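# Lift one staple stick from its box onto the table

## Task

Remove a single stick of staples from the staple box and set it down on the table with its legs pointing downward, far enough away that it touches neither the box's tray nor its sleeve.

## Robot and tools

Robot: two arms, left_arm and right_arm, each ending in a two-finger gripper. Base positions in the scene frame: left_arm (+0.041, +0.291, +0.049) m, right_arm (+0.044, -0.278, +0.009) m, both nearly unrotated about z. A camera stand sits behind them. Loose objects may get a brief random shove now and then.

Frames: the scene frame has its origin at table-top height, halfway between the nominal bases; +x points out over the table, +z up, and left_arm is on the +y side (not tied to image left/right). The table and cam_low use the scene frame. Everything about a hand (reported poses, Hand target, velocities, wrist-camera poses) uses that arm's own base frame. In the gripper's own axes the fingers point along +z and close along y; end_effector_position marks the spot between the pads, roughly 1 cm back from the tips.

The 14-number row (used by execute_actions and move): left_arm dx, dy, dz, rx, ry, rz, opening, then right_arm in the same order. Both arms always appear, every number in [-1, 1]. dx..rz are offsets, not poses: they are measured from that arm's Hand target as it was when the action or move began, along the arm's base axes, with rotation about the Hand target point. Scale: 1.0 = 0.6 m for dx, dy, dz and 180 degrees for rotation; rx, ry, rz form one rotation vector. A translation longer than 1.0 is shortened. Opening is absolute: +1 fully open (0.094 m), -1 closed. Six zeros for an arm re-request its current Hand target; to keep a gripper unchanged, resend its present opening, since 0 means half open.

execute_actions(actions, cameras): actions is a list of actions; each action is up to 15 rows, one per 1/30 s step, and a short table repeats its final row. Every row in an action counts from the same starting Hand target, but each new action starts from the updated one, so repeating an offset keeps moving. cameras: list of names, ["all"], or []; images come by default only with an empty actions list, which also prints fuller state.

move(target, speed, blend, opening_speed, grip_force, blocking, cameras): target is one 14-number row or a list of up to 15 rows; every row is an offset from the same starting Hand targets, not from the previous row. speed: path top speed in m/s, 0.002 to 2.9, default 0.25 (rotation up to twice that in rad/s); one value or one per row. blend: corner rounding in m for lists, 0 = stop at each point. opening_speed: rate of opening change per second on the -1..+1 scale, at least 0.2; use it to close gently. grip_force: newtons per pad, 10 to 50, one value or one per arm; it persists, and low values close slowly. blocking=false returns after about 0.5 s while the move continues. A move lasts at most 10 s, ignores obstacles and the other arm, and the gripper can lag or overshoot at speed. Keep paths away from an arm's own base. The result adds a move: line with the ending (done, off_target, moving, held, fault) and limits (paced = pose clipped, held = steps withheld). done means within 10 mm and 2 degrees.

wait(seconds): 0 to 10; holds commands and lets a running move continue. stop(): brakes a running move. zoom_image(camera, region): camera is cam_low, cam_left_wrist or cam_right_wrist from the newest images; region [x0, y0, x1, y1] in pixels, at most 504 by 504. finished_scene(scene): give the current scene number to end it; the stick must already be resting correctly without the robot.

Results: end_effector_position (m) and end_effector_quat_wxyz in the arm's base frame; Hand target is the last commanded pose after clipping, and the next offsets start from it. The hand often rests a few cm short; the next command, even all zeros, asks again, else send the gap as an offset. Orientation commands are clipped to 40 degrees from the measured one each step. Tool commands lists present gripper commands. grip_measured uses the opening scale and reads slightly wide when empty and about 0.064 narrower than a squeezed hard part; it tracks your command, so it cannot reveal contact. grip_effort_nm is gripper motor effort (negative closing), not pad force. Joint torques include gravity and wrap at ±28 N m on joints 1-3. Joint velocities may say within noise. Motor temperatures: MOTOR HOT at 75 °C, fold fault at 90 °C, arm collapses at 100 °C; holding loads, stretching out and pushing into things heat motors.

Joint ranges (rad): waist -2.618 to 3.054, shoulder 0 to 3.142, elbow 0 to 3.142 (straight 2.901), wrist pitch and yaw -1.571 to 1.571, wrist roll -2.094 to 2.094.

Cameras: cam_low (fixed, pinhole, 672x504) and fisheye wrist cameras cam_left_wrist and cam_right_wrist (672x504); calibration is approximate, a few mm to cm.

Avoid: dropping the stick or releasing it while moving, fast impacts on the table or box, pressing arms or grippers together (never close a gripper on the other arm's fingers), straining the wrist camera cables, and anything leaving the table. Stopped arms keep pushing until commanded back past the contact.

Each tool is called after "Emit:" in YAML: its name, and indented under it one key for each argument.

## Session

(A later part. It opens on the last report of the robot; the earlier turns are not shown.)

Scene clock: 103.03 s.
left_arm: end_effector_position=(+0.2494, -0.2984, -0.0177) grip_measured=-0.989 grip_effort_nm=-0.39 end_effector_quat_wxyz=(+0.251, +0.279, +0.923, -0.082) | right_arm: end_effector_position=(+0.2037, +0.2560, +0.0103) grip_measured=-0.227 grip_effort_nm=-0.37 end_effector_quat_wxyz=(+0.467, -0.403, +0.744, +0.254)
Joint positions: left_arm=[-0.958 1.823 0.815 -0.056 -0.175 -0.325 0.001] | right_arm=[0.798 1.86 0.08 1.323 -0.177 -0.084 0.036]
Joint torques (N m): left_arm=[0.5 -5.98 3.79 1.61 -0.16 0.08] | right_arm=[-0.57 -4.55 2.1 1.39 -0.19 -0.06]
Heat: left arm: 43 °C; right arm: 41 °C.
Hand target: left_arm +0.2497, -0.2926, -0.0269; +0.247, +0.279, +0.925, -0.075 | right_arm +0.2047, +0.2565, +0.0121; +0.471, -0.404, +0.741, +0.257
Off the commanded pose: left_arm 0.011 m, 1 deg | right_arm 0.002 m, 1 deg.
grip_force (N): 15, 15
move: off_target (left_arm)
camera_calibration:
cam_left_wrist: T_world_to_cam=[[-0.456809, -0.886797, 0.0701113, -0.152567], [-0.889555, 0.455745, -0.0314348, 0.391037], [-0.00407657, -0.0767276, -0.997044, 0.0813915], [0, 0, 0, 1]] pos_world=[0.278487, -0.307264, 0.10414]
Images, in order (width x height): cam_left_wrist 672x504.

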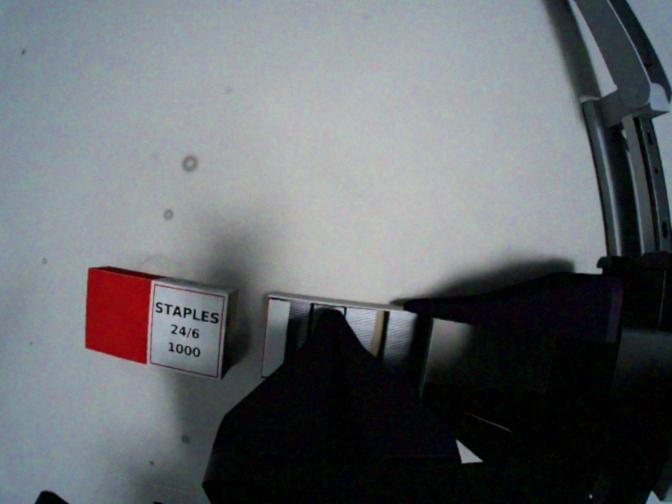

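Emit:
move:
  target: [0.0093,0.0139,0,0,0,0,-1,0,0,0,0,0,0,-0.28]
  speed: 0.02
  cameras: ["cam_left_wrist","cam_right_wrist"]

Emit:
zoom_image:
  camera: "cam_left_wrist"
  region: [230, 220, 450, 380]

Emit:
zoom_image:
  camera: "cam_right_wrist"
  region: [260, 170, 430, 360]

Scene clock: 104.57 s.
left_arm: end_effector_position=(+0.2541, -0.2965, -0.0183) grip_measured=-0.989 grip_effort_nm=-0.39 end_effector_quat_wxyz=(+0.254, +0.283, +0.921, -0.088) | right_arm: end_effector_position=(+0.2039, +0.2559, +0.0102) grip_measured=-0.227 grip_effort_nm=-0.37 end_effector_quat_wxyz=(+0.467, -0.403, +0.745, +0.254)
Joint positions: left_arm=[-0.936 1.823 0.803 -0.027 -0.155 -0.298 0.001] | right_arm=[0.798 1.86 0.08 1.323 -0.176 -0.084 0.036]
Joint torques (N m): left_arm=[1.26 -6.78 3.52 1.48 -0.19 0.07] | right_arm=[-0.57 -4.55 2.1 1.4 -0.2 -0.06]
Heat: left arm: 43 °C; right arm: 41 °C.
Hand target: left_arm +0.2553, -0.2843, -0.0268; +0.247, +0.279, +0.925, -0.075 | right_arm +0.2047, +0.2564, +0.0121; +0.471, -0.404, +0.741, +0.257
Off the commanded pose: left_arm 0.015 m, 2 deg | right_arm 0.002 m, 1 deg.
grip_force (N): 15, 15
move: off_target (left_arm)
camera_calibration:
cam_left_wrist: T_world_to_cam=[[-0.466754, -0.880805, 0.079518, -0.144192], [-0.884386, 0.464995, -0.0405089, 0.395608], [-0.001295, -0.0892323, -0.99601, 0.0765642], [0, 0, 0, 1]] pos_world=[0.282667, -0.304129, 0.10375]
cam_right_wrist: T_world_to_cam=[[0.860443, -0.501833, 0.0883216, -0.046163], [-0.363824, -0.726426, -0.583041, 0.300609], [0.356749, 0.469541, -0.807627, -0.0685618], [0, 0, 0, 1]] pos_world=[0.173549, 0.227397, 0.123972]
Images, in order (width x height): cam_left_wrist 672x504, cam_right_wrist 672x504.

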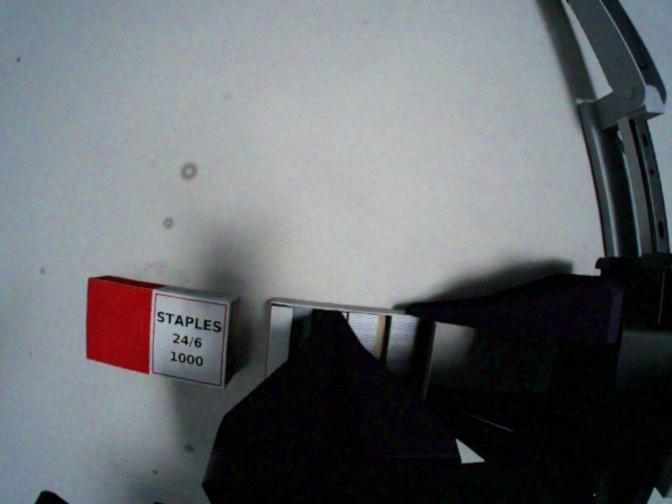

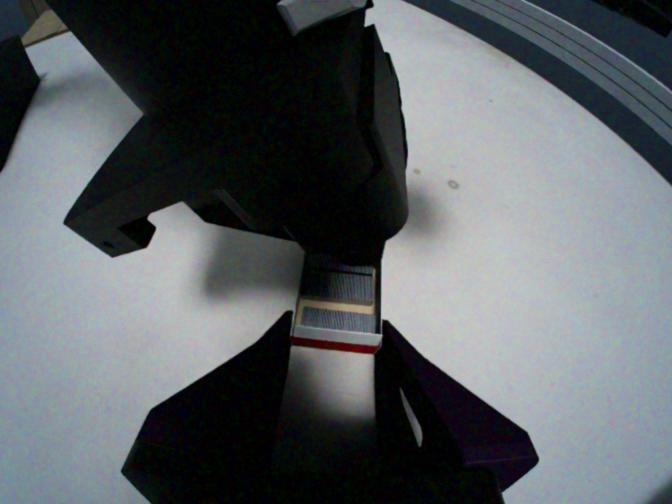

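Scaled by 2.291 from the camera's 672x504 image, which has a finer 960x720 frame.

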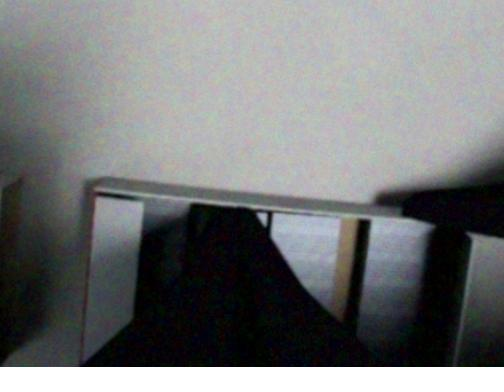

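Scaled by 2.653 from the camera's 672x504 image, which has a finer 960x720 frame.

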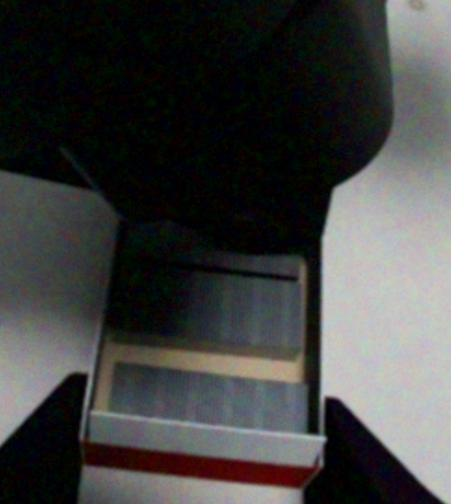

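Emit:
move:
  target:
    - [0,0,0.15,0,0,0,-1,0,0,0,0,0,0,-0.28]
    - [-0.02,-0.012,0.15,0,0,-0.5017,-1,0,0,0,0,0,0,-0.28]
  speed: 0.1
  cameras: ["all"]

Emit:
zoom_image:
  camera: "cam_left_wrist"
  region: [250, 180, 450, 340]

Scene clock: 117.17 s.
left_arm: end_effector_position=(+0.2397, -0.2860, +0.0570) grip_measured=-0.989 grip_effort_nm=-0.38 end_effector_quat_wxyz=(+0.112, +0.855, +0.458, -0.215) | right_arm: end_effector_position=(+0.2039, +0.2559, +0.0102) grip_measured=-0.227 grip_effort_nm=-0.37 end_effector_quat_wxyz=(+0.467, -0.403, +0.745, +0.254)
Joint positions: left_arm=[-0.647 1.951 1.398 -0.993 0.489 1.505 0.001] | right_arm=[0.798 1.86 0.08 1.323 -0.176 -0.084 0.036]
Joint torques (N m): left_arm=[0.57 -8.05 8.13 0.37 0.5 0.15] | right_arm=[-0.58 -4.55 2.09 1.4 -0.2 -0.06]
Heat: left arm: 42 °C; right arm: 41 °C.
Hand target: left_arm +0.2433, -0.2914, +0.0632; +0.121, +0.853, +0.454, -0.228 | right_arm +0.2047, +0.2564, +0.0121; +0.471, -0.404, +0.741, +0.257
Off the commanded pose: left_arm 0.009 m, 2 deg | right_arm 0.002 m, 1 deg.
grip_force (N): 15, 15
move: done
camera_calibration:
cam_left_wrist: T_world_to_cam=[[-0.889299, 0.453446, 0.0594548, 0.336319], [0.454808, 0.890521, 0.0110557, 0.178779], [-0.0479326, 0.0368724, -0.99817, 0.199851], [0, 0, 0, 1]] pos_world=[0.227358, -0.319078, 0.177513]
cam_right_wrist: T_world_to_cam=[[0.860443, -0.501833, 0.0883216, -0.046163], [-0.363824, -0.726426, -0.583041, 0.300609], [0.356749, 0.469541, -0.807627, -0.0685618], [0, 0, 0, 1]] pos_world=[0.173549, 0.227397, 0.123972]

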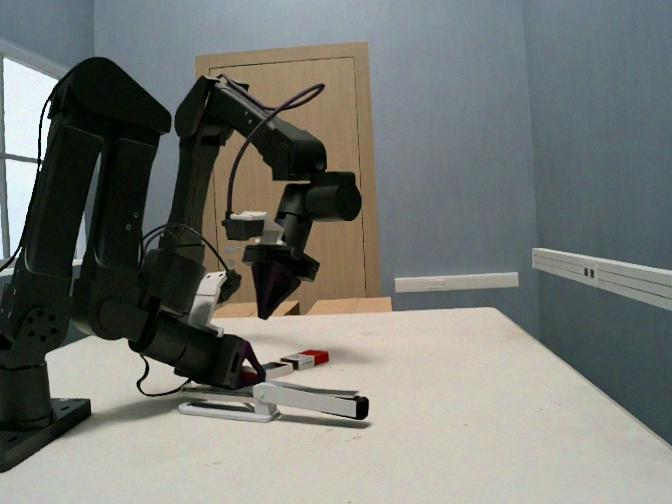

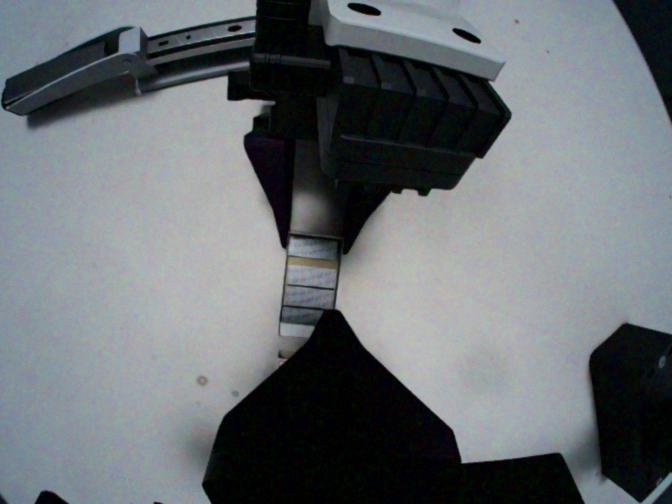

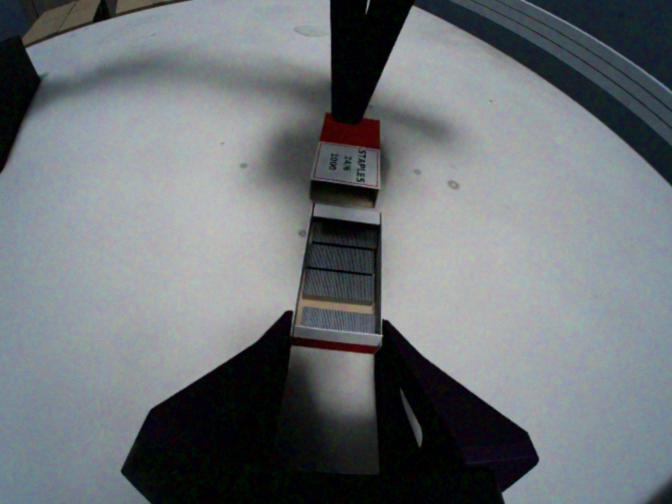

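Scaled by 2.520 from the camera's 672x504 image, which has a finer 960x720 frame.

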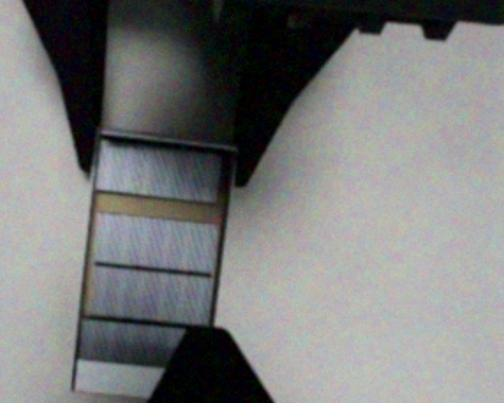

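Emit:
move:
  target:
    - [0,0,0,0,0,0.5017,-1,0,0,0,0,0,0,-0.28]
    - [0.0028,-0.0115,-0.072,0,0,0.5017,-1,0,0,0,0,0,0,-0.28]
  speed: 0.1
  cameras: ["cam_left_wrist"]

Emit:
zoom_image:
  camera: "cam_left_wrist"
  region: [230, 220, 450, 380]

Scene clock: 131.77 s.
left_arm: end_effector_position=(+0.2418, -0.2882, +0.0188) grip_measured=-0.989 grip_effort_nm=-0.38 end_effector_quat_wxyz=(+0.231, +0.280, +0.930, -0.062) | right_arm: end_effector_position=(+0.2039, +0.2556, +0.0103) grip_measured=-0.227 grip_effort_nm=-0.38 end_effector_quat_wxyz=(+0.468, -0.403, +0.745, +0.254)
Joint positions: left_arm=[-0.964 1.709 0.888 -0.301 -0.186 -0.336 0.001] | right_arm=[0.797 1.86 0.079 1.324 -0.176 -0.084 0.036]
Joint torques (N m): left_arm=[-0.9 -6.19 5.3 1.88 -0.15 -0.04] | right_arm=[-0.5 -4.56 2.15 1.39 -0.2 -0.07]
Heat: left arm: 42 °C; right arm: 41 °C.
Hand target: left_arm +0.2450, -0.2983, +0.0200; +0.247, +0.279, +0.925, -0.075 | right_arm +0.2047, +0.2565, +0.0121; +0.471, -0.404, +0.741, +0.257
Off the commanded pose: left_arm 0.011 m, 2 deg | right_arm 0.002 m, 1 deg.
grip_force (N): 15, 15
move: off_target (left_arm)
camera_calibration:
cam_left_wrist: T_world_to_cam=[[-0.447616, -0.893343, 0.0397378, -0.153043], [-0.893669, 0.448463, 0.0153807, 0.378757], [-0.0315612, -0.0286277, -0.999092, 0.139164], [0, 0, 0, 1]] pos_world=[0.274371, -0.302595, 0.139294]
Images, in order (width x height): cam_left_wrist 672x504.

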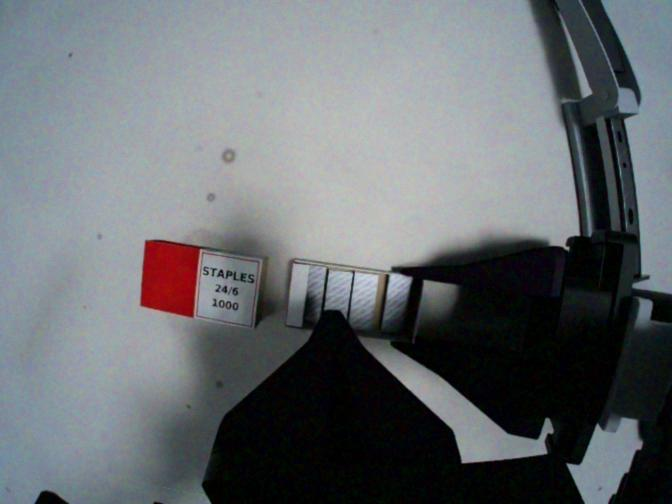

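Scaled by 2.291 from the camera's 672x504 image, which has a finer 960x720 frame.

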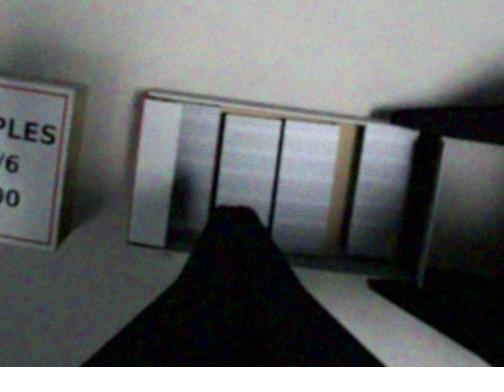

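Emit:
execute_actions:
  actions: []

Scene clock: 134.73 s.
left_arm: end_effector_position=(+0.2419, -0.2882, +0.0189) grip_measured=-0.989 grip_effort_nm=-0.38 end_effector_quat_wxyz=(+0.231, +0.280, +0.930, -0.062) | right_arm: end_effector_position=(+0.2039, +0.2556, +0.0103) grip_measured=-0.227 grip_effort_nm=-0.37 end_effector_quat_wxyz=(+0.468, -0.403, +0.745, +0.254)
Joint positions: left_arm=[-0.964 1.709 0.888 -0.301 -0.186 -0.336 0.001] | right_arm=[0.797 1.86 0.079 1.324 -0.176 -0.084 0.036]
Joint velocities: within noise
Joint torques (N m): left_arm=[-0.9 -6.19 5.3 1.89 -0.17 -0.04] | right_arm=[-0.5 -4.53 2.17 1.39 -0.19 -0.06]
Motor temperatures (°C): left_arm=[26 36 41 42 26 22 27] | right_arm=[30 29 34 41 28 26 23]
Heat: left arm: 42 °C; right arm: 41 °C.
Hand target: left_arm +0.2450, -0.2983, +0.0200; +0.247, +0.279, +0.925, -0.075 | right_arm +0.2047, +0.2564, +0.0121; +0.471, -0.404, +0.741, +0.257
Tool commands: left_gripper/opening=-1.0 right_gripper/opening=-0.28
Off the commanded pose: left_arm 0.011 m, 2 deg | right_arm 0.002 m, 1 deg.
grip_force (N): 15, 15
camera_calibration:
cam_left_wrist: T_world_to_cam=[[-0.447438, -0.893438, 0.0396001, -0.153147], [-0.893775, 0.448268, 0.0148973, 0.378927], [-0.0310612, -0.0287279, -0.999105, 0.138999], [0, 0, 0, 1]] pos_world=[0.274469, -0.302695, 0.139294]
cam_right_wrist: T_world_to_cam=[[0.860217, -0.502229, 0.0882754, -0.0461873], [-0.364058, -0.726087, -0.583318, 0.300449], [0.357054, 0.469643, -0.807433, -0.0684414], [0, 0, 0, 1]] pos_world=[0.173549, 0.227098, 0.124072]

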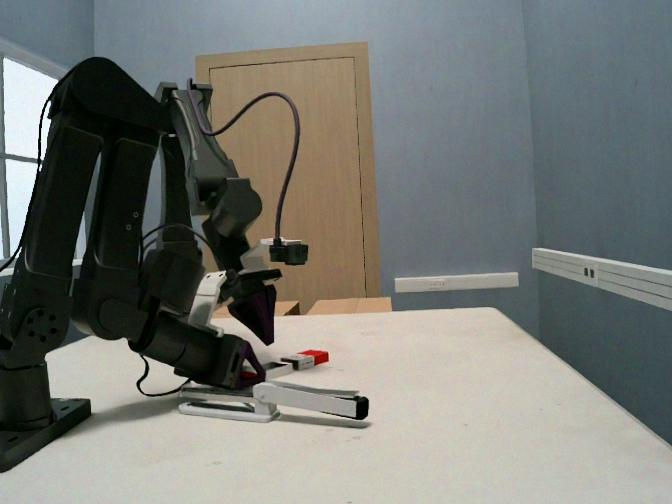

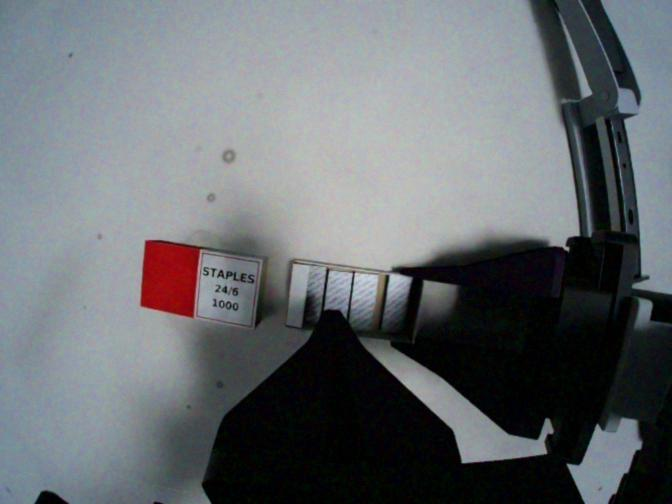

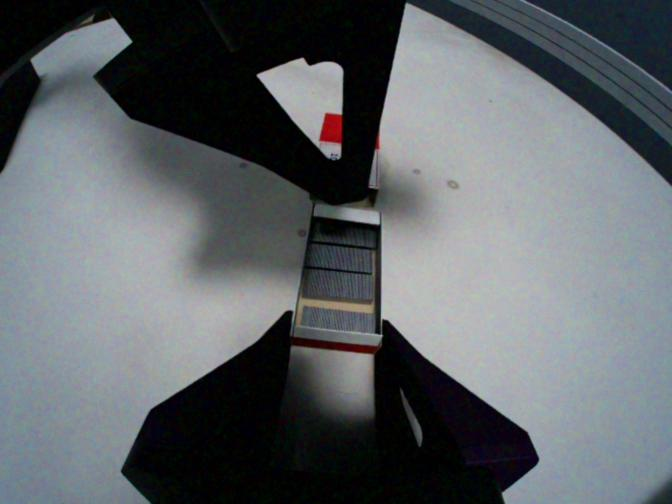

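Emit:
zoom_image:
  camera: "cam_left_wrist"
  region: [260, 240, 460, 360]

Scaled by 2.520 from the camera's 672x504 image, which has a finer 960x720 frame.

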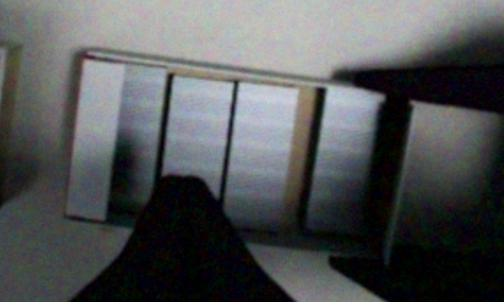

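Emit:
move:
  target: [-0.00367, -0.0055, -0.0467, 0, 0, 0, -1, 0, 0, 0, 0, 0, 0, -0.28]
  speed: 0.06
  cameras: []

Emit:
execute_actions:
  actions: []
  cameras: ["cam_left_wrist"]

Emit:
zoom_image:
  camera: "cam_left_wrist"
  region: [260, 240, 460, 360]

Scene clock: 137.83 s.
left_arm: end_effector_position=(+0.2416, -0.2974, -0.0068) grip_measured=-0.989 grip_effort_nm=-0.39 end_effector_quat_wxyz=(+0.239, +0.282, +0.927, -0.070) | right_arm: end_effector_position=(+0.2039, +0.2556, +0.0103) grip_measured=-0.227 grip_effort_nm=-0.37 end_effector_quat_wxyz=(+0.468, -0.403, +0.745, +0.254)
Joint positions: left_arm=[-0.98 1.788 0.848 -0.162 -0.188 -0.343 0.001] | right_arm=[0.797 1.86 0.079 1.324 -0.176 -0.084 0.036]
Joint torques (N m): left_arm=[-0.59 -6.56 4.78 1.7 -0.19 -0.08] | right_arm=[-0.51 -4.53 2.17 1.39 -0.2 -0.06]
Heat: left arm: 42 °C; right arm: 41 °C.
Hand target: left_arm +0.2428, -0.3016, -0.0081; +0.247, +0.279, +0.925, -0.075 | right_arm +0.2047, +0.2564, +0.0121; +0.471, -0.404, +0.741, +0.257
Off the commanded pose: left_arm 0.005 m, 1 deg | right_arm 0.002 m, 1 deg.
grip_force (N): 15, 15
move: done
No camera images: "cameras" was empty.

Scene clock: 137.83 s.
left_arm: end_effector_position=(+0.2416, -0.2974, -0.0068) grip_measured=-0.989 grip_effort_nm=-0.39 end_effector_quat_wxyz=(+0.239, +0.282, +0.927, -0.070) | right_arm: end_effector_position=(+0.2039, +0.2556, +0.0103) grip_measured=-0.227 grip_effort_nm=-0.37 end_effector_quat_wxyz=(+0.468, -0.403, +0.745, +0.254)
Joint positions: left_arm=[-0.98 1.788 0.848 -0.162 -0.188 -0.343 0.001] | right_arm=[0.797 1.86 0.079 1.324 -0.176 -0.084 0.036]
Joint velocities: within noise
Joint torques (N m): left_arm=[-0.59 -6.56 4.78 1.7 -0.19 -0.08] | right_arm=[-0.51 -4.53 2.17 1.39 -0.2 -0.06]
Motor temperatures (°C): left_arm=[26 35 41 42 26 22 27] | right_arm=[30 29 34 41 28 26 23]
Heat: left arm: 42 °C; right arm: 41 °C.
Hand target: left_arm +0.2428, -0.3016, -0.0081; +0.247, +0.279, +0.925, -0.075 | right_arm +0.2047, +0.2564, +0.0121; +0.471, -0.404, +0.741, +0.257
Tool commands: left_gripper/opening=-1.0 right_gripper/opening=-0.28
Off the commanded pose: left_arm 0.005 m, 1 deg | right_arm 0.002 m, 1 deg.
grip_force (N): 15, 15
camera_calibration:
cam_left_wrist: T_world_to_cam=[[-0.455267, -0.888918, 0.0505708, -0.157172], [-0.890119, 0.455718, -0.00289372, 0.384254], [-0.0204737, -0.0463314, -0.998716, 0.105287], [0, 0, 0, 1]] pos_world=[0.272632, -0.309947, 0.114212]
Images, in order (width x height): cam_left_wrist 672x504.

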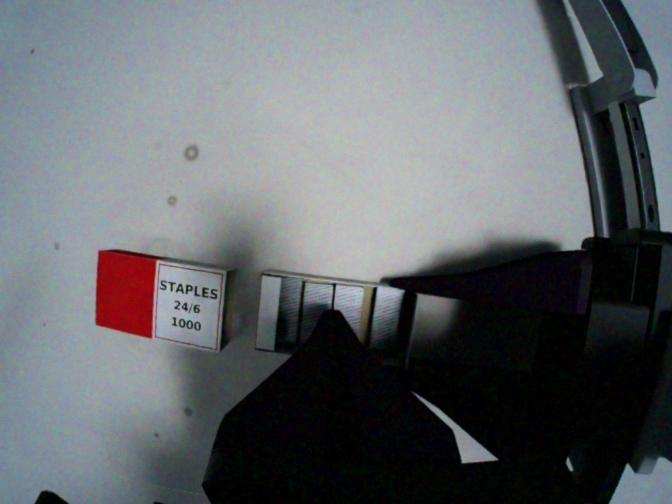

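Scaled by 2.520 from the camera's 672x504 image, which has a finer 960x720 frame.

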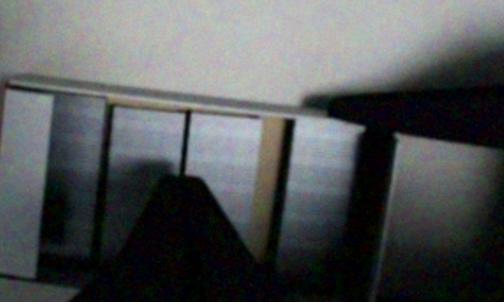

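Emit:
move:
  target: [0.0047, 0.007, -0.0125, 0, 0, 0, -1, 0, 0, 0, 0, 0, 0, -0.28]
  speed: 0.06
  cameras: []

Emit:
execute_actions:
  actions: []
  cameras: ["cam_left_wrist"]

Emit:
zoom_image:
  camera: "cam_left_wrist"
  region: [240, 240, 440, 360]

Scene clock: 139.30 s.
left_arm: end_effector_position=(+0.2403, -0.2969, -0.0140) grip_measured=-0.989 grip_effort_nm=-0.39 end_effector_quat_wxyz=(+0.239, +0.282, +0.926, -0.073) | right_arm: end_effector_position=(+0.2039, +0.2556, +0.0103) grip_measured=-0.227 grip_effort_nm=-0.37 end_effector_quat_wxyz=(+0.468, -0.403, +0.745, +0.254)
Joint positions: left_arm=[-0.98 1.803 0.828 -0.124 -0.184 -0.343 0.001] | right_arm=[0.797 1.86 0.079 1.324 -0.176 -0.084 0.036]
Joint torques (N m): left_arm=[0.62 -6.5 4.63 1.74 -0.17 0.08] | right_arm=[-0.5 -4.53 2.17 1.39 -0.19 -0.06]
Heat: left arm: 42 °C; right arm: 41 °C.
Hand target: left_arm +0.2456, -0.2973, -0.0157; +0.247, +0.279, +0.925, -0.075 | right_arm +0.2047, +0.2564, +0.0121; +0.471, -0.404, +0.741, +0.257
Off the commanded pose: left_arm 0.006 m, 1 deg | right_arm 0.002 m, 1 deg.
grip_force (N): 15, 15
move: done
No camera images: "cameras" was empty.

Scene clock: 139.30 s.
left_arm: end_effector_position=(+0.2403, -0.2969, -0.0140) grip_measured=-0.989 grip_effort_nm=-0.39 end_effector_quat_wxyz=(+0.239, +0.282, +0.926, -0.073) | right_arm: end_effector_position=(+0.2039, +0.2556, +0.0103) grip_measured=-0.227 grip_effort_nm=-0.37 end_effector_quat_wxyz=(+0.468, -0.403, +0.745, +0.254)
Joint positions: left_arm=[-0.98 1.803 0.828 -0.124 -0.184 -0.343 0.001] | right_arm=[0.797 1.86 0.079 1.324 -0.176 -0.084 0.036]
Joint velocities: within noise
Joint torques (N m): left_arm=[0.62 -6.5 4.63 1.74 -0.17 0.08] | right_arm=[-0.5 -4.53 2.17 1.39 -0.19 -0.06]
Motor temperatures (°C): left_arm=[26 35 41 42 26 22 27] | right_arm=[30 29 34 41 28 26 23]
Heat: left arm: 42 °C; right arm: 41 °C.
Hand target: left_arm +0.2456, -0.2973, -0.0157; +0.247, +0.279, +0.925, -0.075 | right_arm +0.2047, +0.2564, +0.0121; +0.471, -0.404, +0.741, +0.257
Tool commands: left_gripper/opening=-1.0 right_gripper/opening=-0.28
Off the commanded pose: left_arm 0.006 m, 1 deg | right_arm 0.002 m, 1 deg.
grip_force (N): 15, 15
camera_calibration:
cam_left_wrist: T_world_to_cam=[[-0.456876, -0.887796, 0.0555214, -0.15616], [-0.889264, 0.457377, -0.00407371, 0.3832], [-0.0217776, -0.0512344, -0.998449, 0.0970358], [0, 0, 0, 1]] pos_world=[0.271534, -0.308933, 0.107117]
Images, in order (width x height): cam_left_wrist 672x504.

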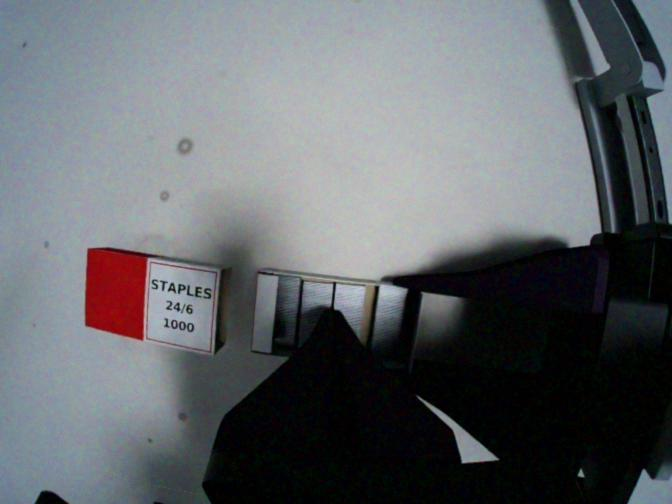

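Scaled by 2.520 from the camera's 672x504 image, which has a finer 960x720 frame.

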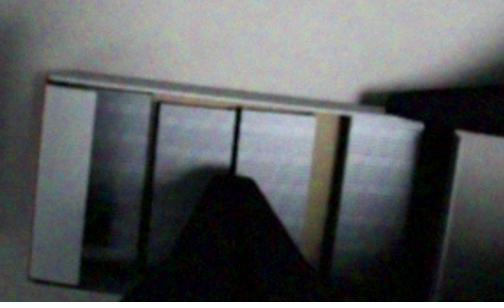

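Emit:
move:
  target: [0.0074, 0.0111, 0.004, 0, 0, 0, -1, 0, 0, 0, 0, 0, 0, -0.28]
  speed: 0.1
  cameras: []

Scene clock: 140.40 s.
left_arm: end_effector_position=(+0.2449, -0.2888, -0.0169) grip_measured=-0.989 grip_effort_nm=-0.39 end_effector_quat_wxyz=(+0.235, +0.282, +0.928, -0.069) | right_arm: end_effector_position=(+0.2039, +0.2556, +0.0103) grip_measured=-0.227 grip_effort_nm=-0.37 end_effector_quat_wxyz=(+0.468, -0.403, +0.745, +0.254)
Joint positions: left_arm=[-0.952 1.803 0.819 -0.122 -0.174 -0.321 0.001] | right_arm=[0.797 1.86 0.079 1.324 -0.176 -0.084 0.036]
Joint torques (N m): left_arm=[0.43 -7.82 4.57 1.67 -0.14 0.09] | right_arm=[-0.5 -4.53 2.15 1.39 -0.2 -0.06]
Heat: left arm: 42 °C; right arm: 41 °C.
Hand target: left_arm +0.2500, -0.2907, -0.0133; +0.247, +0.279, +0.925, -0.075 | right_arm +0.2047, +0.2564, +0.0121; +0.471, -0.404, +0.741, +0.257
Off the commanded pose: left_arm 0.007 m, 2 deg | right_arm 0.002 m, 1 deg.
grip_force (N): 15, 15
move: done
No camera images: "cameras" was empty.

Emit:
execute_actions:
  actions: []
  cameras: ["cam_left_wrist"]

Emit:
zoom_image:
  camera: "cam_left_wrist"
  region: [260, 240, 460, 360]

Scene clock: 140.57 s.
left_arm: end_effector_position=(+0.2448, -0.2888, -0.0169) grip_measured=-0.989 grip_effort_nm=-0.39 end_effector_quat_wxyz=(+0.235, +0.282, +0.928, -0.069) | right_arm: end_effector_position=(+0.2039, +0.2556, +0.0103) grip_measured=-0.227 grip_effort_nm=-0.37 end_effector_quat_wxyz=(+0.468, -0.403, +0.745, +0.254)
Joint positions: left_arm=[-0.952 1.803 0.819 -0.122 -0.173 -0.321 0.001] | right_arm=[0.797 1.86 0.079 1.324 -0.176 -0.084 0.036]
Joint velocities: within noise
Joint torques (N m): left_arm=[0.43 -7.82 4.57 1.67 -0.15 0.08] | right_arm=[-0.5 -4.53 2.18 1.39 -0.2 -0.06]
Motor temperatures (°C): left_arm=[26 35 41 43 26 22 27] | right_arm=[30 29 34 41 28 26 23]
Heat: left arm: 43 °C; right arm: 41 °C.
Hand target: left_arm +0.2500, -0.2907, -0.0133; +0.247, +0.279, +0.925, -0.075 | right_arm +0.2047, +0.2564, +0.0121; +0.471, -0.404, +0.741, +0.257
Tool commands: left_gripper/opening=-1.0 right_gripper/opening=-0.28
Off the commanded pose: left_arm 0.007 m, 2 deg | right_arm 0.002 m, 1 deg.
grip_force (N): 15, 15
camera_calibration:
cam_left_wrist: T_world_to_cam=[[-0.454202, -0.889493, 0.0500244, -0.148036], [-0.89045, 0.455039, 0.00619323, 0.383285], [-0.0282719, -0.0417312, -0.998729, 0.0989013], [0, 0, 0, 1]] pos_world=[0.276854, -0.301959, 0.103807]
Images, in order (width x height): cam_left_wrist 672x504.

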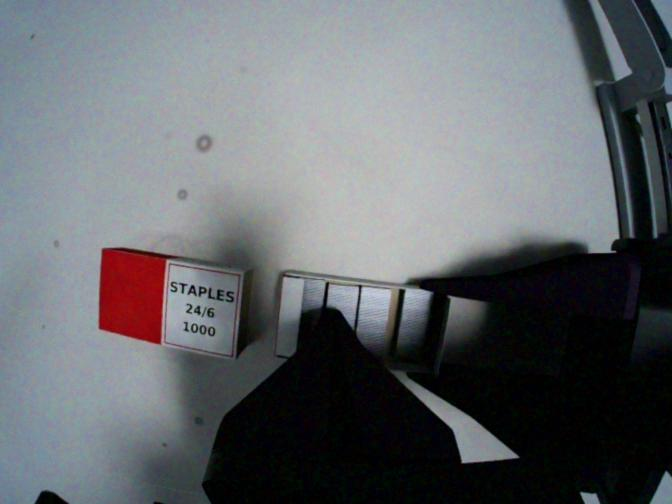

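Scaled by 2.520 from the camera's 672x504 image, which has a finer 960x720 frame.

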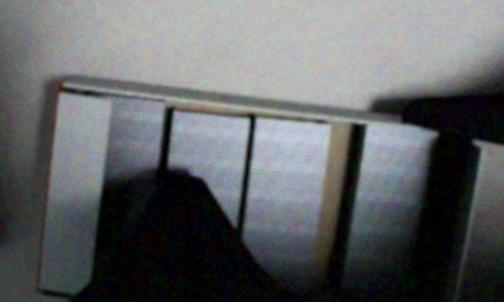

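Emit:
move:
  target:
    - [0.0, 0.0, -0.010, 0, 0, 0, -1, 0, 0, 0, 0, 0, 0, -0.28]
    - [0.0074, 0.0111, -0.010, 0, 0, 0, -1, 0, 0, 0, 0, 0, 0, -0.28]
  speed: 0.03
  cameras: []

Emit:
execute_actions:
  actions: []
  cameras: ["cam_left_wrist"]

Emit:
zoom_image:
  camera: "cam_left_wrist"
  region: [260, 240, 460, 360]

Scene clock: 142.83 s.
left_arm: end_effector_position=(+0.2515, -0.2854, -0.0180) grip_measured=-0.989 grip_effort_nm=-0.39 end_effector_quat_wxyz=(+0.242, +0.281, +0.926, -0.074) | right_arm: end_effector_position=(+0.2039, +0.2556, +0.0103) grip_measured=-0.227 grip_effort_nm=-0.37 end_effector_quat_wxyz=(+0.468, -0.403, +0.745, +0.254)
Joint positions: left_arm=[-0.928 1.803 0.801 -0.083 -0.163 -0.299 0.001] | right_arm=[0.797 1.86 0.079 1.324 -0.176 -0.084 0.036]
Joint torques (N m): left_arm=[0.51 -6.99 4.29 1.65 -0.14 0.09] | right_arm=[-0.49 -4.53 2.17 1.39 -0.2 -0.06]
Heat: left arm: 43 °C; right arm: 41 °C.
Hand target: left_arm +0.2544, -0.2842, -0.0192; +0.247, +0.279, +0.925, -0.075 | right_arm +0.2047, +0.2564, +0.0121; +0.471, -0.404, +0.741, +0.257
Off the commanded pose: left_arm 0.003 m, 1 deg | right_arm 0.002 m, 1 deg.
grip_force (N): 15, 15
move: done
No camera images: "cameras" was empty.

Scene clock: 142.83 s.
left_arm: end_effector_position=(+0.2515, -0.2854, -0.0180) grip_measured=-0.989 grip_effort_nm=-0.39 end_effector_quat_wxyz=(+0.242, +0.281, +0.926, -0.074) | right_arm: end_effector_position=(+0.2039, +0.2556, +0.0103) grip_measured=-0.227 grip_effort_nm=-0.37 end_effector_quat_wxyz=(+0.468, -0.403, +0.745, +0.254)
Joint positions: left_arm=[-0.928 1.803 0.801 -0.083 -0.163 -0.299 0.001] | right_arm=[0.797 1.86 0.079 1.324 -0.176 -0.084 0.036]
Joint velocities: within noise
Joint torques (N m): left_arm=[0.51 -6.99 4.29 1.65 -0.14 0.09] | right_arm=[-0.49 -4.53 2.17 1.39 -0.2 -0.06]
Motor temperatures (°C): left_arm=[26 35 41 43 26 22 27] | right_arm=[30 29 34 41 28 26 23]
Heat: left arm: 43 °C; right arm: 41 °C.
Hand target: left_arm +0.2544, -0.2842, -0.0192; +0.247, +0.279, +0.925, -0.075 | right_arm +0.2047, +0.2564, +0.0121; +0.471, -0.404, +0.741, +0.257
Tool commands: left_gripper/opening=-1.0 right_gripper/opening=-0.28
Off the commanded pose: left_arm 0.003 m, 1 deg | right_arm 0.002 m, 1 deg.
grip_force (N): 15, 15
camera_calibration:
cam_left_wrist: T_world_to_cam=[[-0.454492, -0.888897, 0.0574384, -0.141555], [-0.890589, 0.454692, -0.0102875, 0.387281], [-0.0169722, -0.0558296, -0.998296, 0.0913617], [0, 0, 0, 1]] pos_world=[0.282124, -0.296821, 0.103321]
Images, in order (width x height): cam_left_wrist 672x504.

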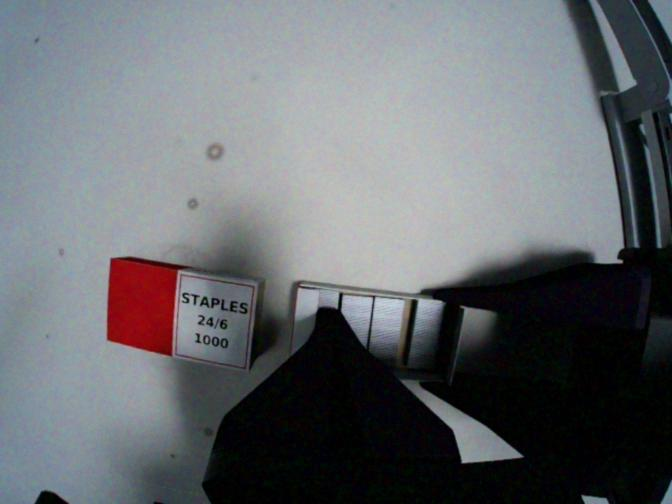

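Scaled by 2.520 from the camera's 672x504 image, which has a finer 960x720 frame.

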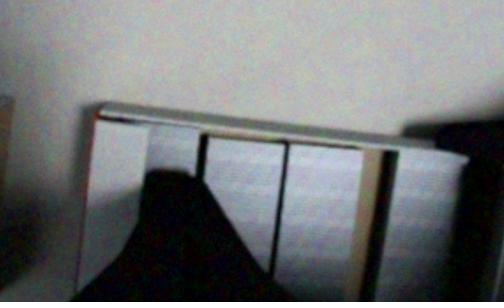

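Emit:
execute_actions:
  actions: []
  cameras: ["cam_right_wrist", "cam_left_wrist"]

Emit:
zoom_image:
  camera: "cam_right_wrist"
  region: [270, 180, 410, 370]

Emit:
zoom_image:
  camera: "cam_left_wrist"
  region: [380, 270, 500, 400]

Scene clock: 145.73 s.
left_arm: end_effector_position=(+0.2515, -0.2854, -0.0180) grip_measured=-0.989 grip_effort_nm=-0.39 end_effector_quat_wxyz=(+0.242, +0.281, +0.926, -0.074) | right_arm: end_effector_position=(+0.2039, +0.2556, +0.0103) grip_measured=-0.227 grip_effort_nm=-0.37 end_effector_quat_wxyz=(+0.468, -0.403, +0.745, +0.254)
Joint positions: left_arm=[-0.928 1.803 0.801 -0.083 -0.163 -0.299 0.001] | right_arm=[0.797 1.86 0.079 1.324 -0.176 -0.084 0.036]
Joint velocities: within noise
Joint torques (N m): left_arm=[0.51 -6.98 4.29 1.65 -0.14 0.08] | right_arm=[-0.51 -4.53 2.17 1.39 -0.19 -0.06]
Motor temperatures (°C): left_arm=[26 35 41 43 26 22 27] | right_arm=[30 29 34 40 28 26 23]
Heat: left arm: 43 °C; right arm: 40 °C.
Hand target: left_arm +0.2544, -0.2842, -0.0192; +0.247, +0.279, +0.925, -0.075 | right_arm +0.2047, +0.2564, +0.0121; +0.471, -0.404, +0.741, +0.257
Tool commands: left_gripper/opening=-1.0 right_gripper/opening=-0.28
Off the commanded pose: left_arm 0.003 m, 1 deg | right_arm 0.002 m, 1 deg.
grip_force (N): 15, 15
camera_calibration:
cam_left_wrist: T_world_to_cam=[[-0.454813, -0.888742, 0.0573011, -0.141405], [-0.890427, 0.455008, -0.0103511, 0.387335], [-0.016873, -0.0557303, -0.998303, 0.0913638], [0, 0, 0, 1]] pos_world=[0.282123, -0.296821, 0.103321]
cam_right_wrist: T_world_to_cam=[[0.860217, -0.502229, 0.0882754, -0.0461873], [-0.364058, -0.726087, -0.583318, 0.300449], [0.357054, 0.469643, -0.807433, -0.0684414], [0, 0, 0, 1]] pos_world=[0.173549, 0.227098, 0.124072]
Images, in order (width x height): cam_left_wrist 672x504, cam_right_wrist 672x504.

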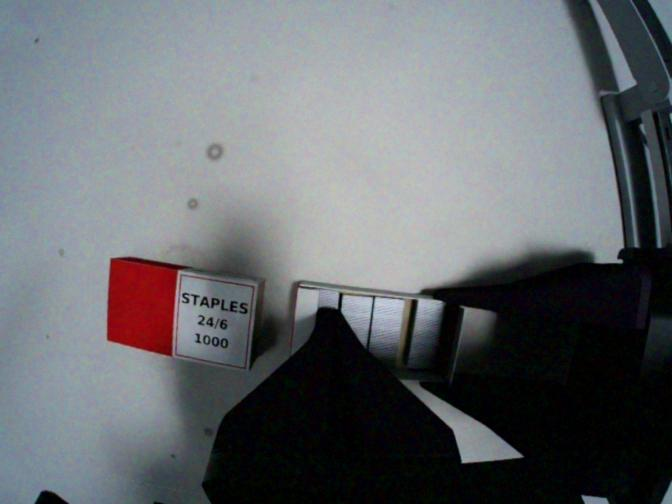

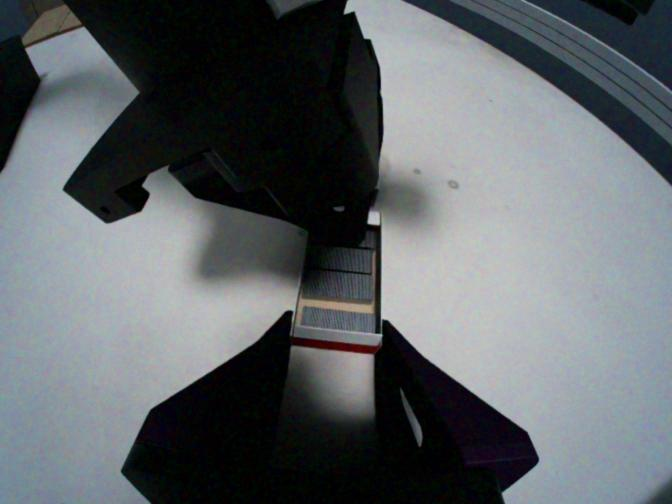

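Scaled by 2.653 from the camera's 672x504 image, which has a finer 960x720 frame.

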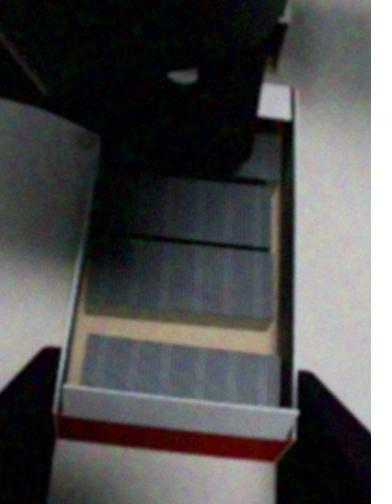

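Scaled by 3.877 from the camera's 672x504 image, which has a finer 960x720 frame.

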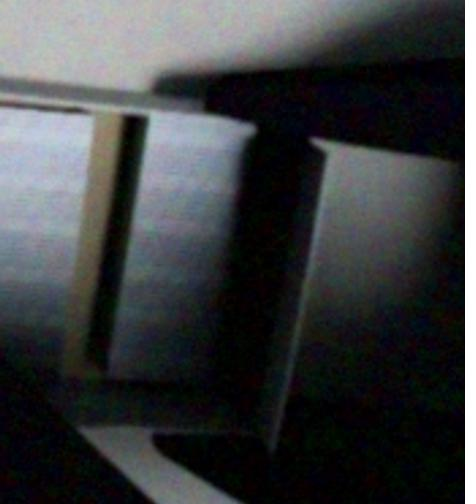

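Emit:
move:
  target:
    - [0, 0, 0.08, 0, 0, 0, -1, 0, 0, 0, 0, 0, 0, -0.28]
    - [-0.05, 0.12, 0.16, 0, 0, 0, -1, 0, 0, 0, 0, 0, 0, -0.28]
  speed: 0.2
  blend: [0.02, 0]
  cameras: []

Emit:
move:
  target:
    - [0, 0, 0, 0, 0, 0, -1, 0, 0, 0, 0, 0, 0, 0.0]
    - [0, 0, 0, 0, 0, 0, -1, 0, 0, 0.12, 0, 0, 0, 0.0]
    - [0, 0, 0, 0, 0, 0, -1, -0.15, -0.1, 0.25, 0, 0, 0, 0.0]
  speed: 0.15
  blend: [0, 0.02, 0]
  cameras: ["cam_low", "cam_left_wrist", "cam_right_wrist"]

Scene clock: 155.83 s.
left_arm: end_effector_position=(+0.2240, -0.2148, +0.0727) grip_measured=-0.989 grip_effort_nm=-0.39 end_effector_quat_wxyz=(+0.240, +0.280, +0.927, -0.072) | right_arm: end_effector_position=(+0.2039, +0.2556, +0.0103) grip_measured=-0.227 grip_effort_nm=-0.37 end_effector_quat_wxyz=(+0.468, -0.403, +0.745, +0.254)
Joint positions: left_arm=[-0.838 1.314 0.744 -0.507 -0.121 -0.22 0.001] | right_arm=[0.797 1.86 0.079 1.324 -0.176 -0.084 0.036]
Joint torques (N m): left_arm=[0.47 -6 5.57 1.39 -0.11 0.07] | right_arm=[-0.51 -4.53 2.17 1.39 -0.2 -0.06]
Heat: left arm: 42 °C; right arm: 40 °C.
Hand target: left_arm +0.2245, -0.2121, +0.0768; +0.247, +0.279, +0.925, -0.075 | right_arm +0.2047, +0.2564, +0.0121; +0.471, -0.404, +0.741, +0.257
Off the commanded pose: left_arm 0.005 m, 1 deg | right_arm 0.002 m, 1 deg.
grip_force (N): 15, 15
move: done
No camera images: "cameras" was empty.

Scene clock: 158.83 s.
left_arm: end_effector_position=(+0.2239, -0.2148, +0.0727) grip_measured=-0.989 grip_effort_nm=-0.39 end_effector_quat_wxyz=(+0.240, +0.281, +0.927, -0.072) | right_arm: end_effector_position=(+0.1148, +0.1962, +0.1444) grip_measured=-0.002 grip_effort_nm=0.11 end_effector_quat_wxyz=(+0.456, -0.413, +0.749, +0.246)
Joint positions: left_arm=[-0.838 1.314 0.744 -0.508 -0.121 -0.22 0.001] | right_arm=[1.127 0.259 0.319 -0.545 0.114 0.051 0.047]
Joint torques (N m): left_arm=[0.46 -6.01 5.57 1.39 -0.11 0.08] | right_arm=[0.77 0.88 10.03 1.23 0.14 0.04]
Heat: left arm: 42 °C; right arm: 40 °C.
Hand target: left_arm +0.2245, -0.2122, +0.0768; +0.247, +0.279, +0.925, -0.075 | right_arm +0.1147, +0.1965, +0.1622; +0.471, -0.404, +0.741, +0.257
Off the commanded pose: left_arm 0.005 m, 1 deg | right_arm 0.018 m, 3 deg.
grip_force (N): 15, 15
move: off_target (right_arm)
camera_calibration:
cam_left_wrist: T_world_to_cam=[[-0.453528, -0.889497, 0.0557348, -0.0966813], [-0.891025, 0.453911, -0.00632679, 0.331201], [-0.0196709, -0.0525304, -0.998426, 0.186628], [0, 0, 0, 1]] pos_world=[0.254932, -0.22653, 0.193818]
cam_right_wrist: T_world_to_cam=[[0.865883, -0.491065, 0.0954001, -0.0151239], [-0.363073, -0.748105, -0.555443, 0.303254], [0.344128, 0.446312, -0.826064, 0.108343], [0, 0, 0, 1]] pos_world=[0.0859149, 0.171084, 0.259381]

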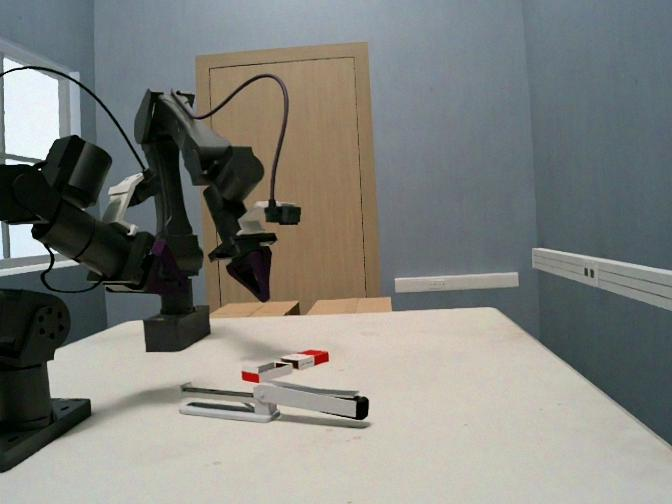

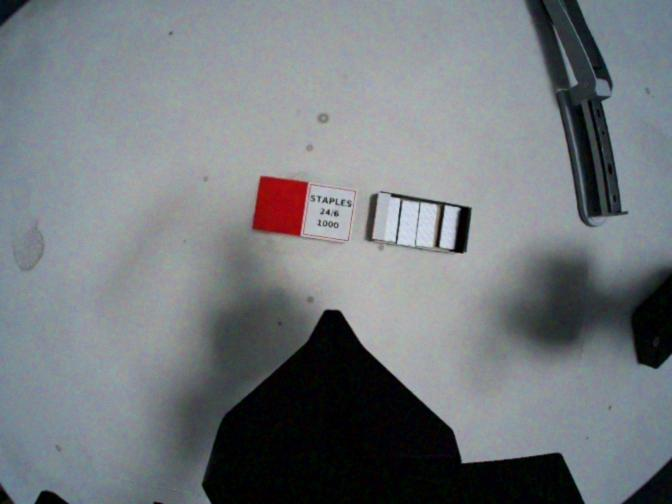

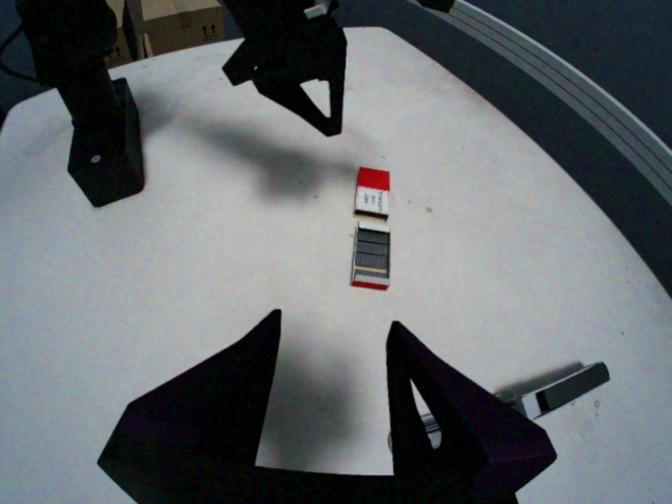

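Emit:
zoom_image:
  camera: "cam_low"
  region: [220, 335, 350, 400]

Emit:
zoom_image:
  camera: "cam_left_wrist"
  region: [350, 170, 490, 270]

Emit:
zoom_image:
  camera: "cam_right_wrist"
  region: [320, 150, 430, 310]

Scaled by 3.877 from the camera's 672x504 image, which has a finer 960x720 frame.

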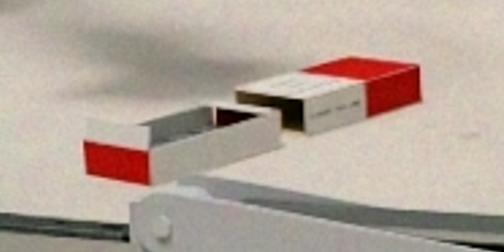

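Scaled by 3.600 from the camera's 672x504 image, which has a finer 960x720 frame.

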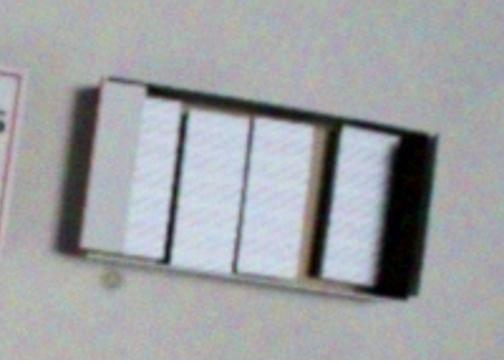

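Scaled by 3.150 from the camera's 672x504 image, which has a finer 960x720 frame.

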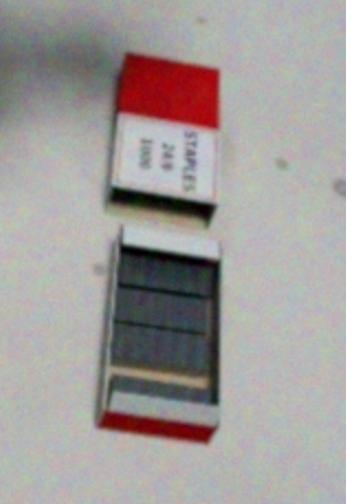

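Emit:
move:
  target:
    - [0.0405, -0.1242, -0.06, 0, 0, 0, 0.106, 0, 0, 0, 0, 0, 0, 0.0]
    - [0.0405, -0.1242, -0.123, 0, 0, 0, 0.106, 0, 0, 0, 0, 0, 0, 0.0]
  speed: 0.15
  grip_force: [12, 15]
  blend: [0.02, 0]
  cameras: ["cam_left_wrist"]

Emit:
zoom_image:
  camera: "cam_left_wrist"
  region: [220, 240, 460, 400]

Scene clock: 161.17 s.
left_arm: end_effector_position=(+0.2458, -0.2833, +0.0036) grip_measured=+0.104 grip_effort_nm=0.10 end_effector_quat_wxyz=(+0.235, +0.283, +0.927, -0.074) | right_arm: end_effector_position=(+0.1148, +0.1960, +0.1442) grip_measured=-0.002 grip_effort_nm=0.11 end_effector_quat_wxyz=(+0.456, -0.413, +0.749, +0.246)
Joint positions: left_arm=[-0.934 1.728 0.826 -0.194 -0.156 -0.303 0.052] | right_arm=[1.127 0.259 0.319 -0.546 0.114 0.051 0.047]
Joint torques (N m): left_arm=[-0.65 -6.17 4.96 1.72 -0.29 -0.07] | right_arm=[0.77 0.83 10.02 1.22 0.11 0.06]
Heat: left arm: 42 °C; right arm: 40 °C.
Hand target: left_arm +0.2487, -0.2866, +0.0030; +0.247, +0.279, +0.925, -0.075 | right_arm +0.1147, +0.1965, +0.1621; +0.471, -0.404, +0.741, +0.257
Off the commanded pose: left_arm 0.005 m, 1 deg | right_arm 0.018 m, 3 deg.
grip_force (N): 12, 15
move: off_target (right_arm); blend cut to 0.0189 m at target 1
camera_calibration:
cam_left_wrist: T_world_to_cam=[[-0.458261, -0.886809, 0.0597171, -0.141915], [-0.888325, 0.459209, 0.00243202, 0.382094], [-0.0295793, -0.0519337, -0.998212, 0.117081], [0, 0, 0, 1]] pos_world=[0.277853, -0.295231, 0.124417]
Images, in order (width x height): cam_left_wrist 672x504.

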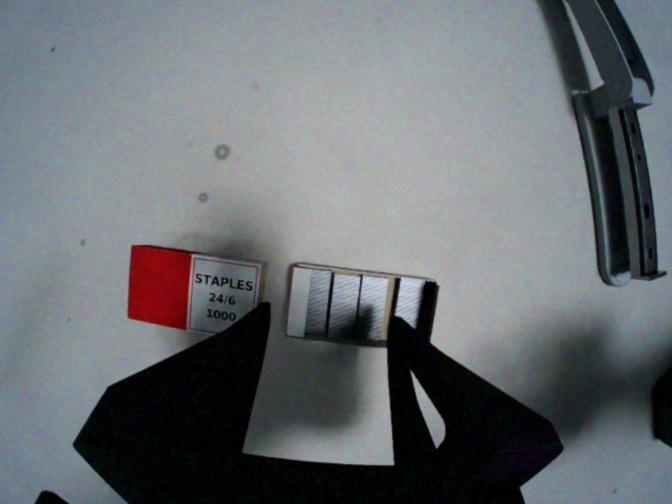

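Scaled by 2.100 from the camera's 672x504 image, which has a finer 960x720 frame.

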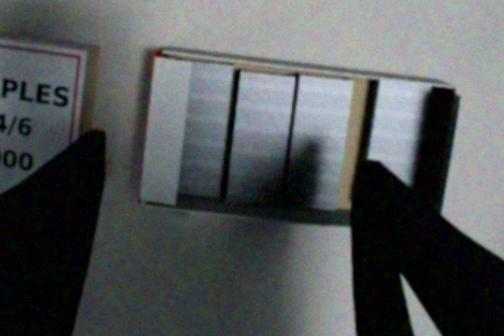

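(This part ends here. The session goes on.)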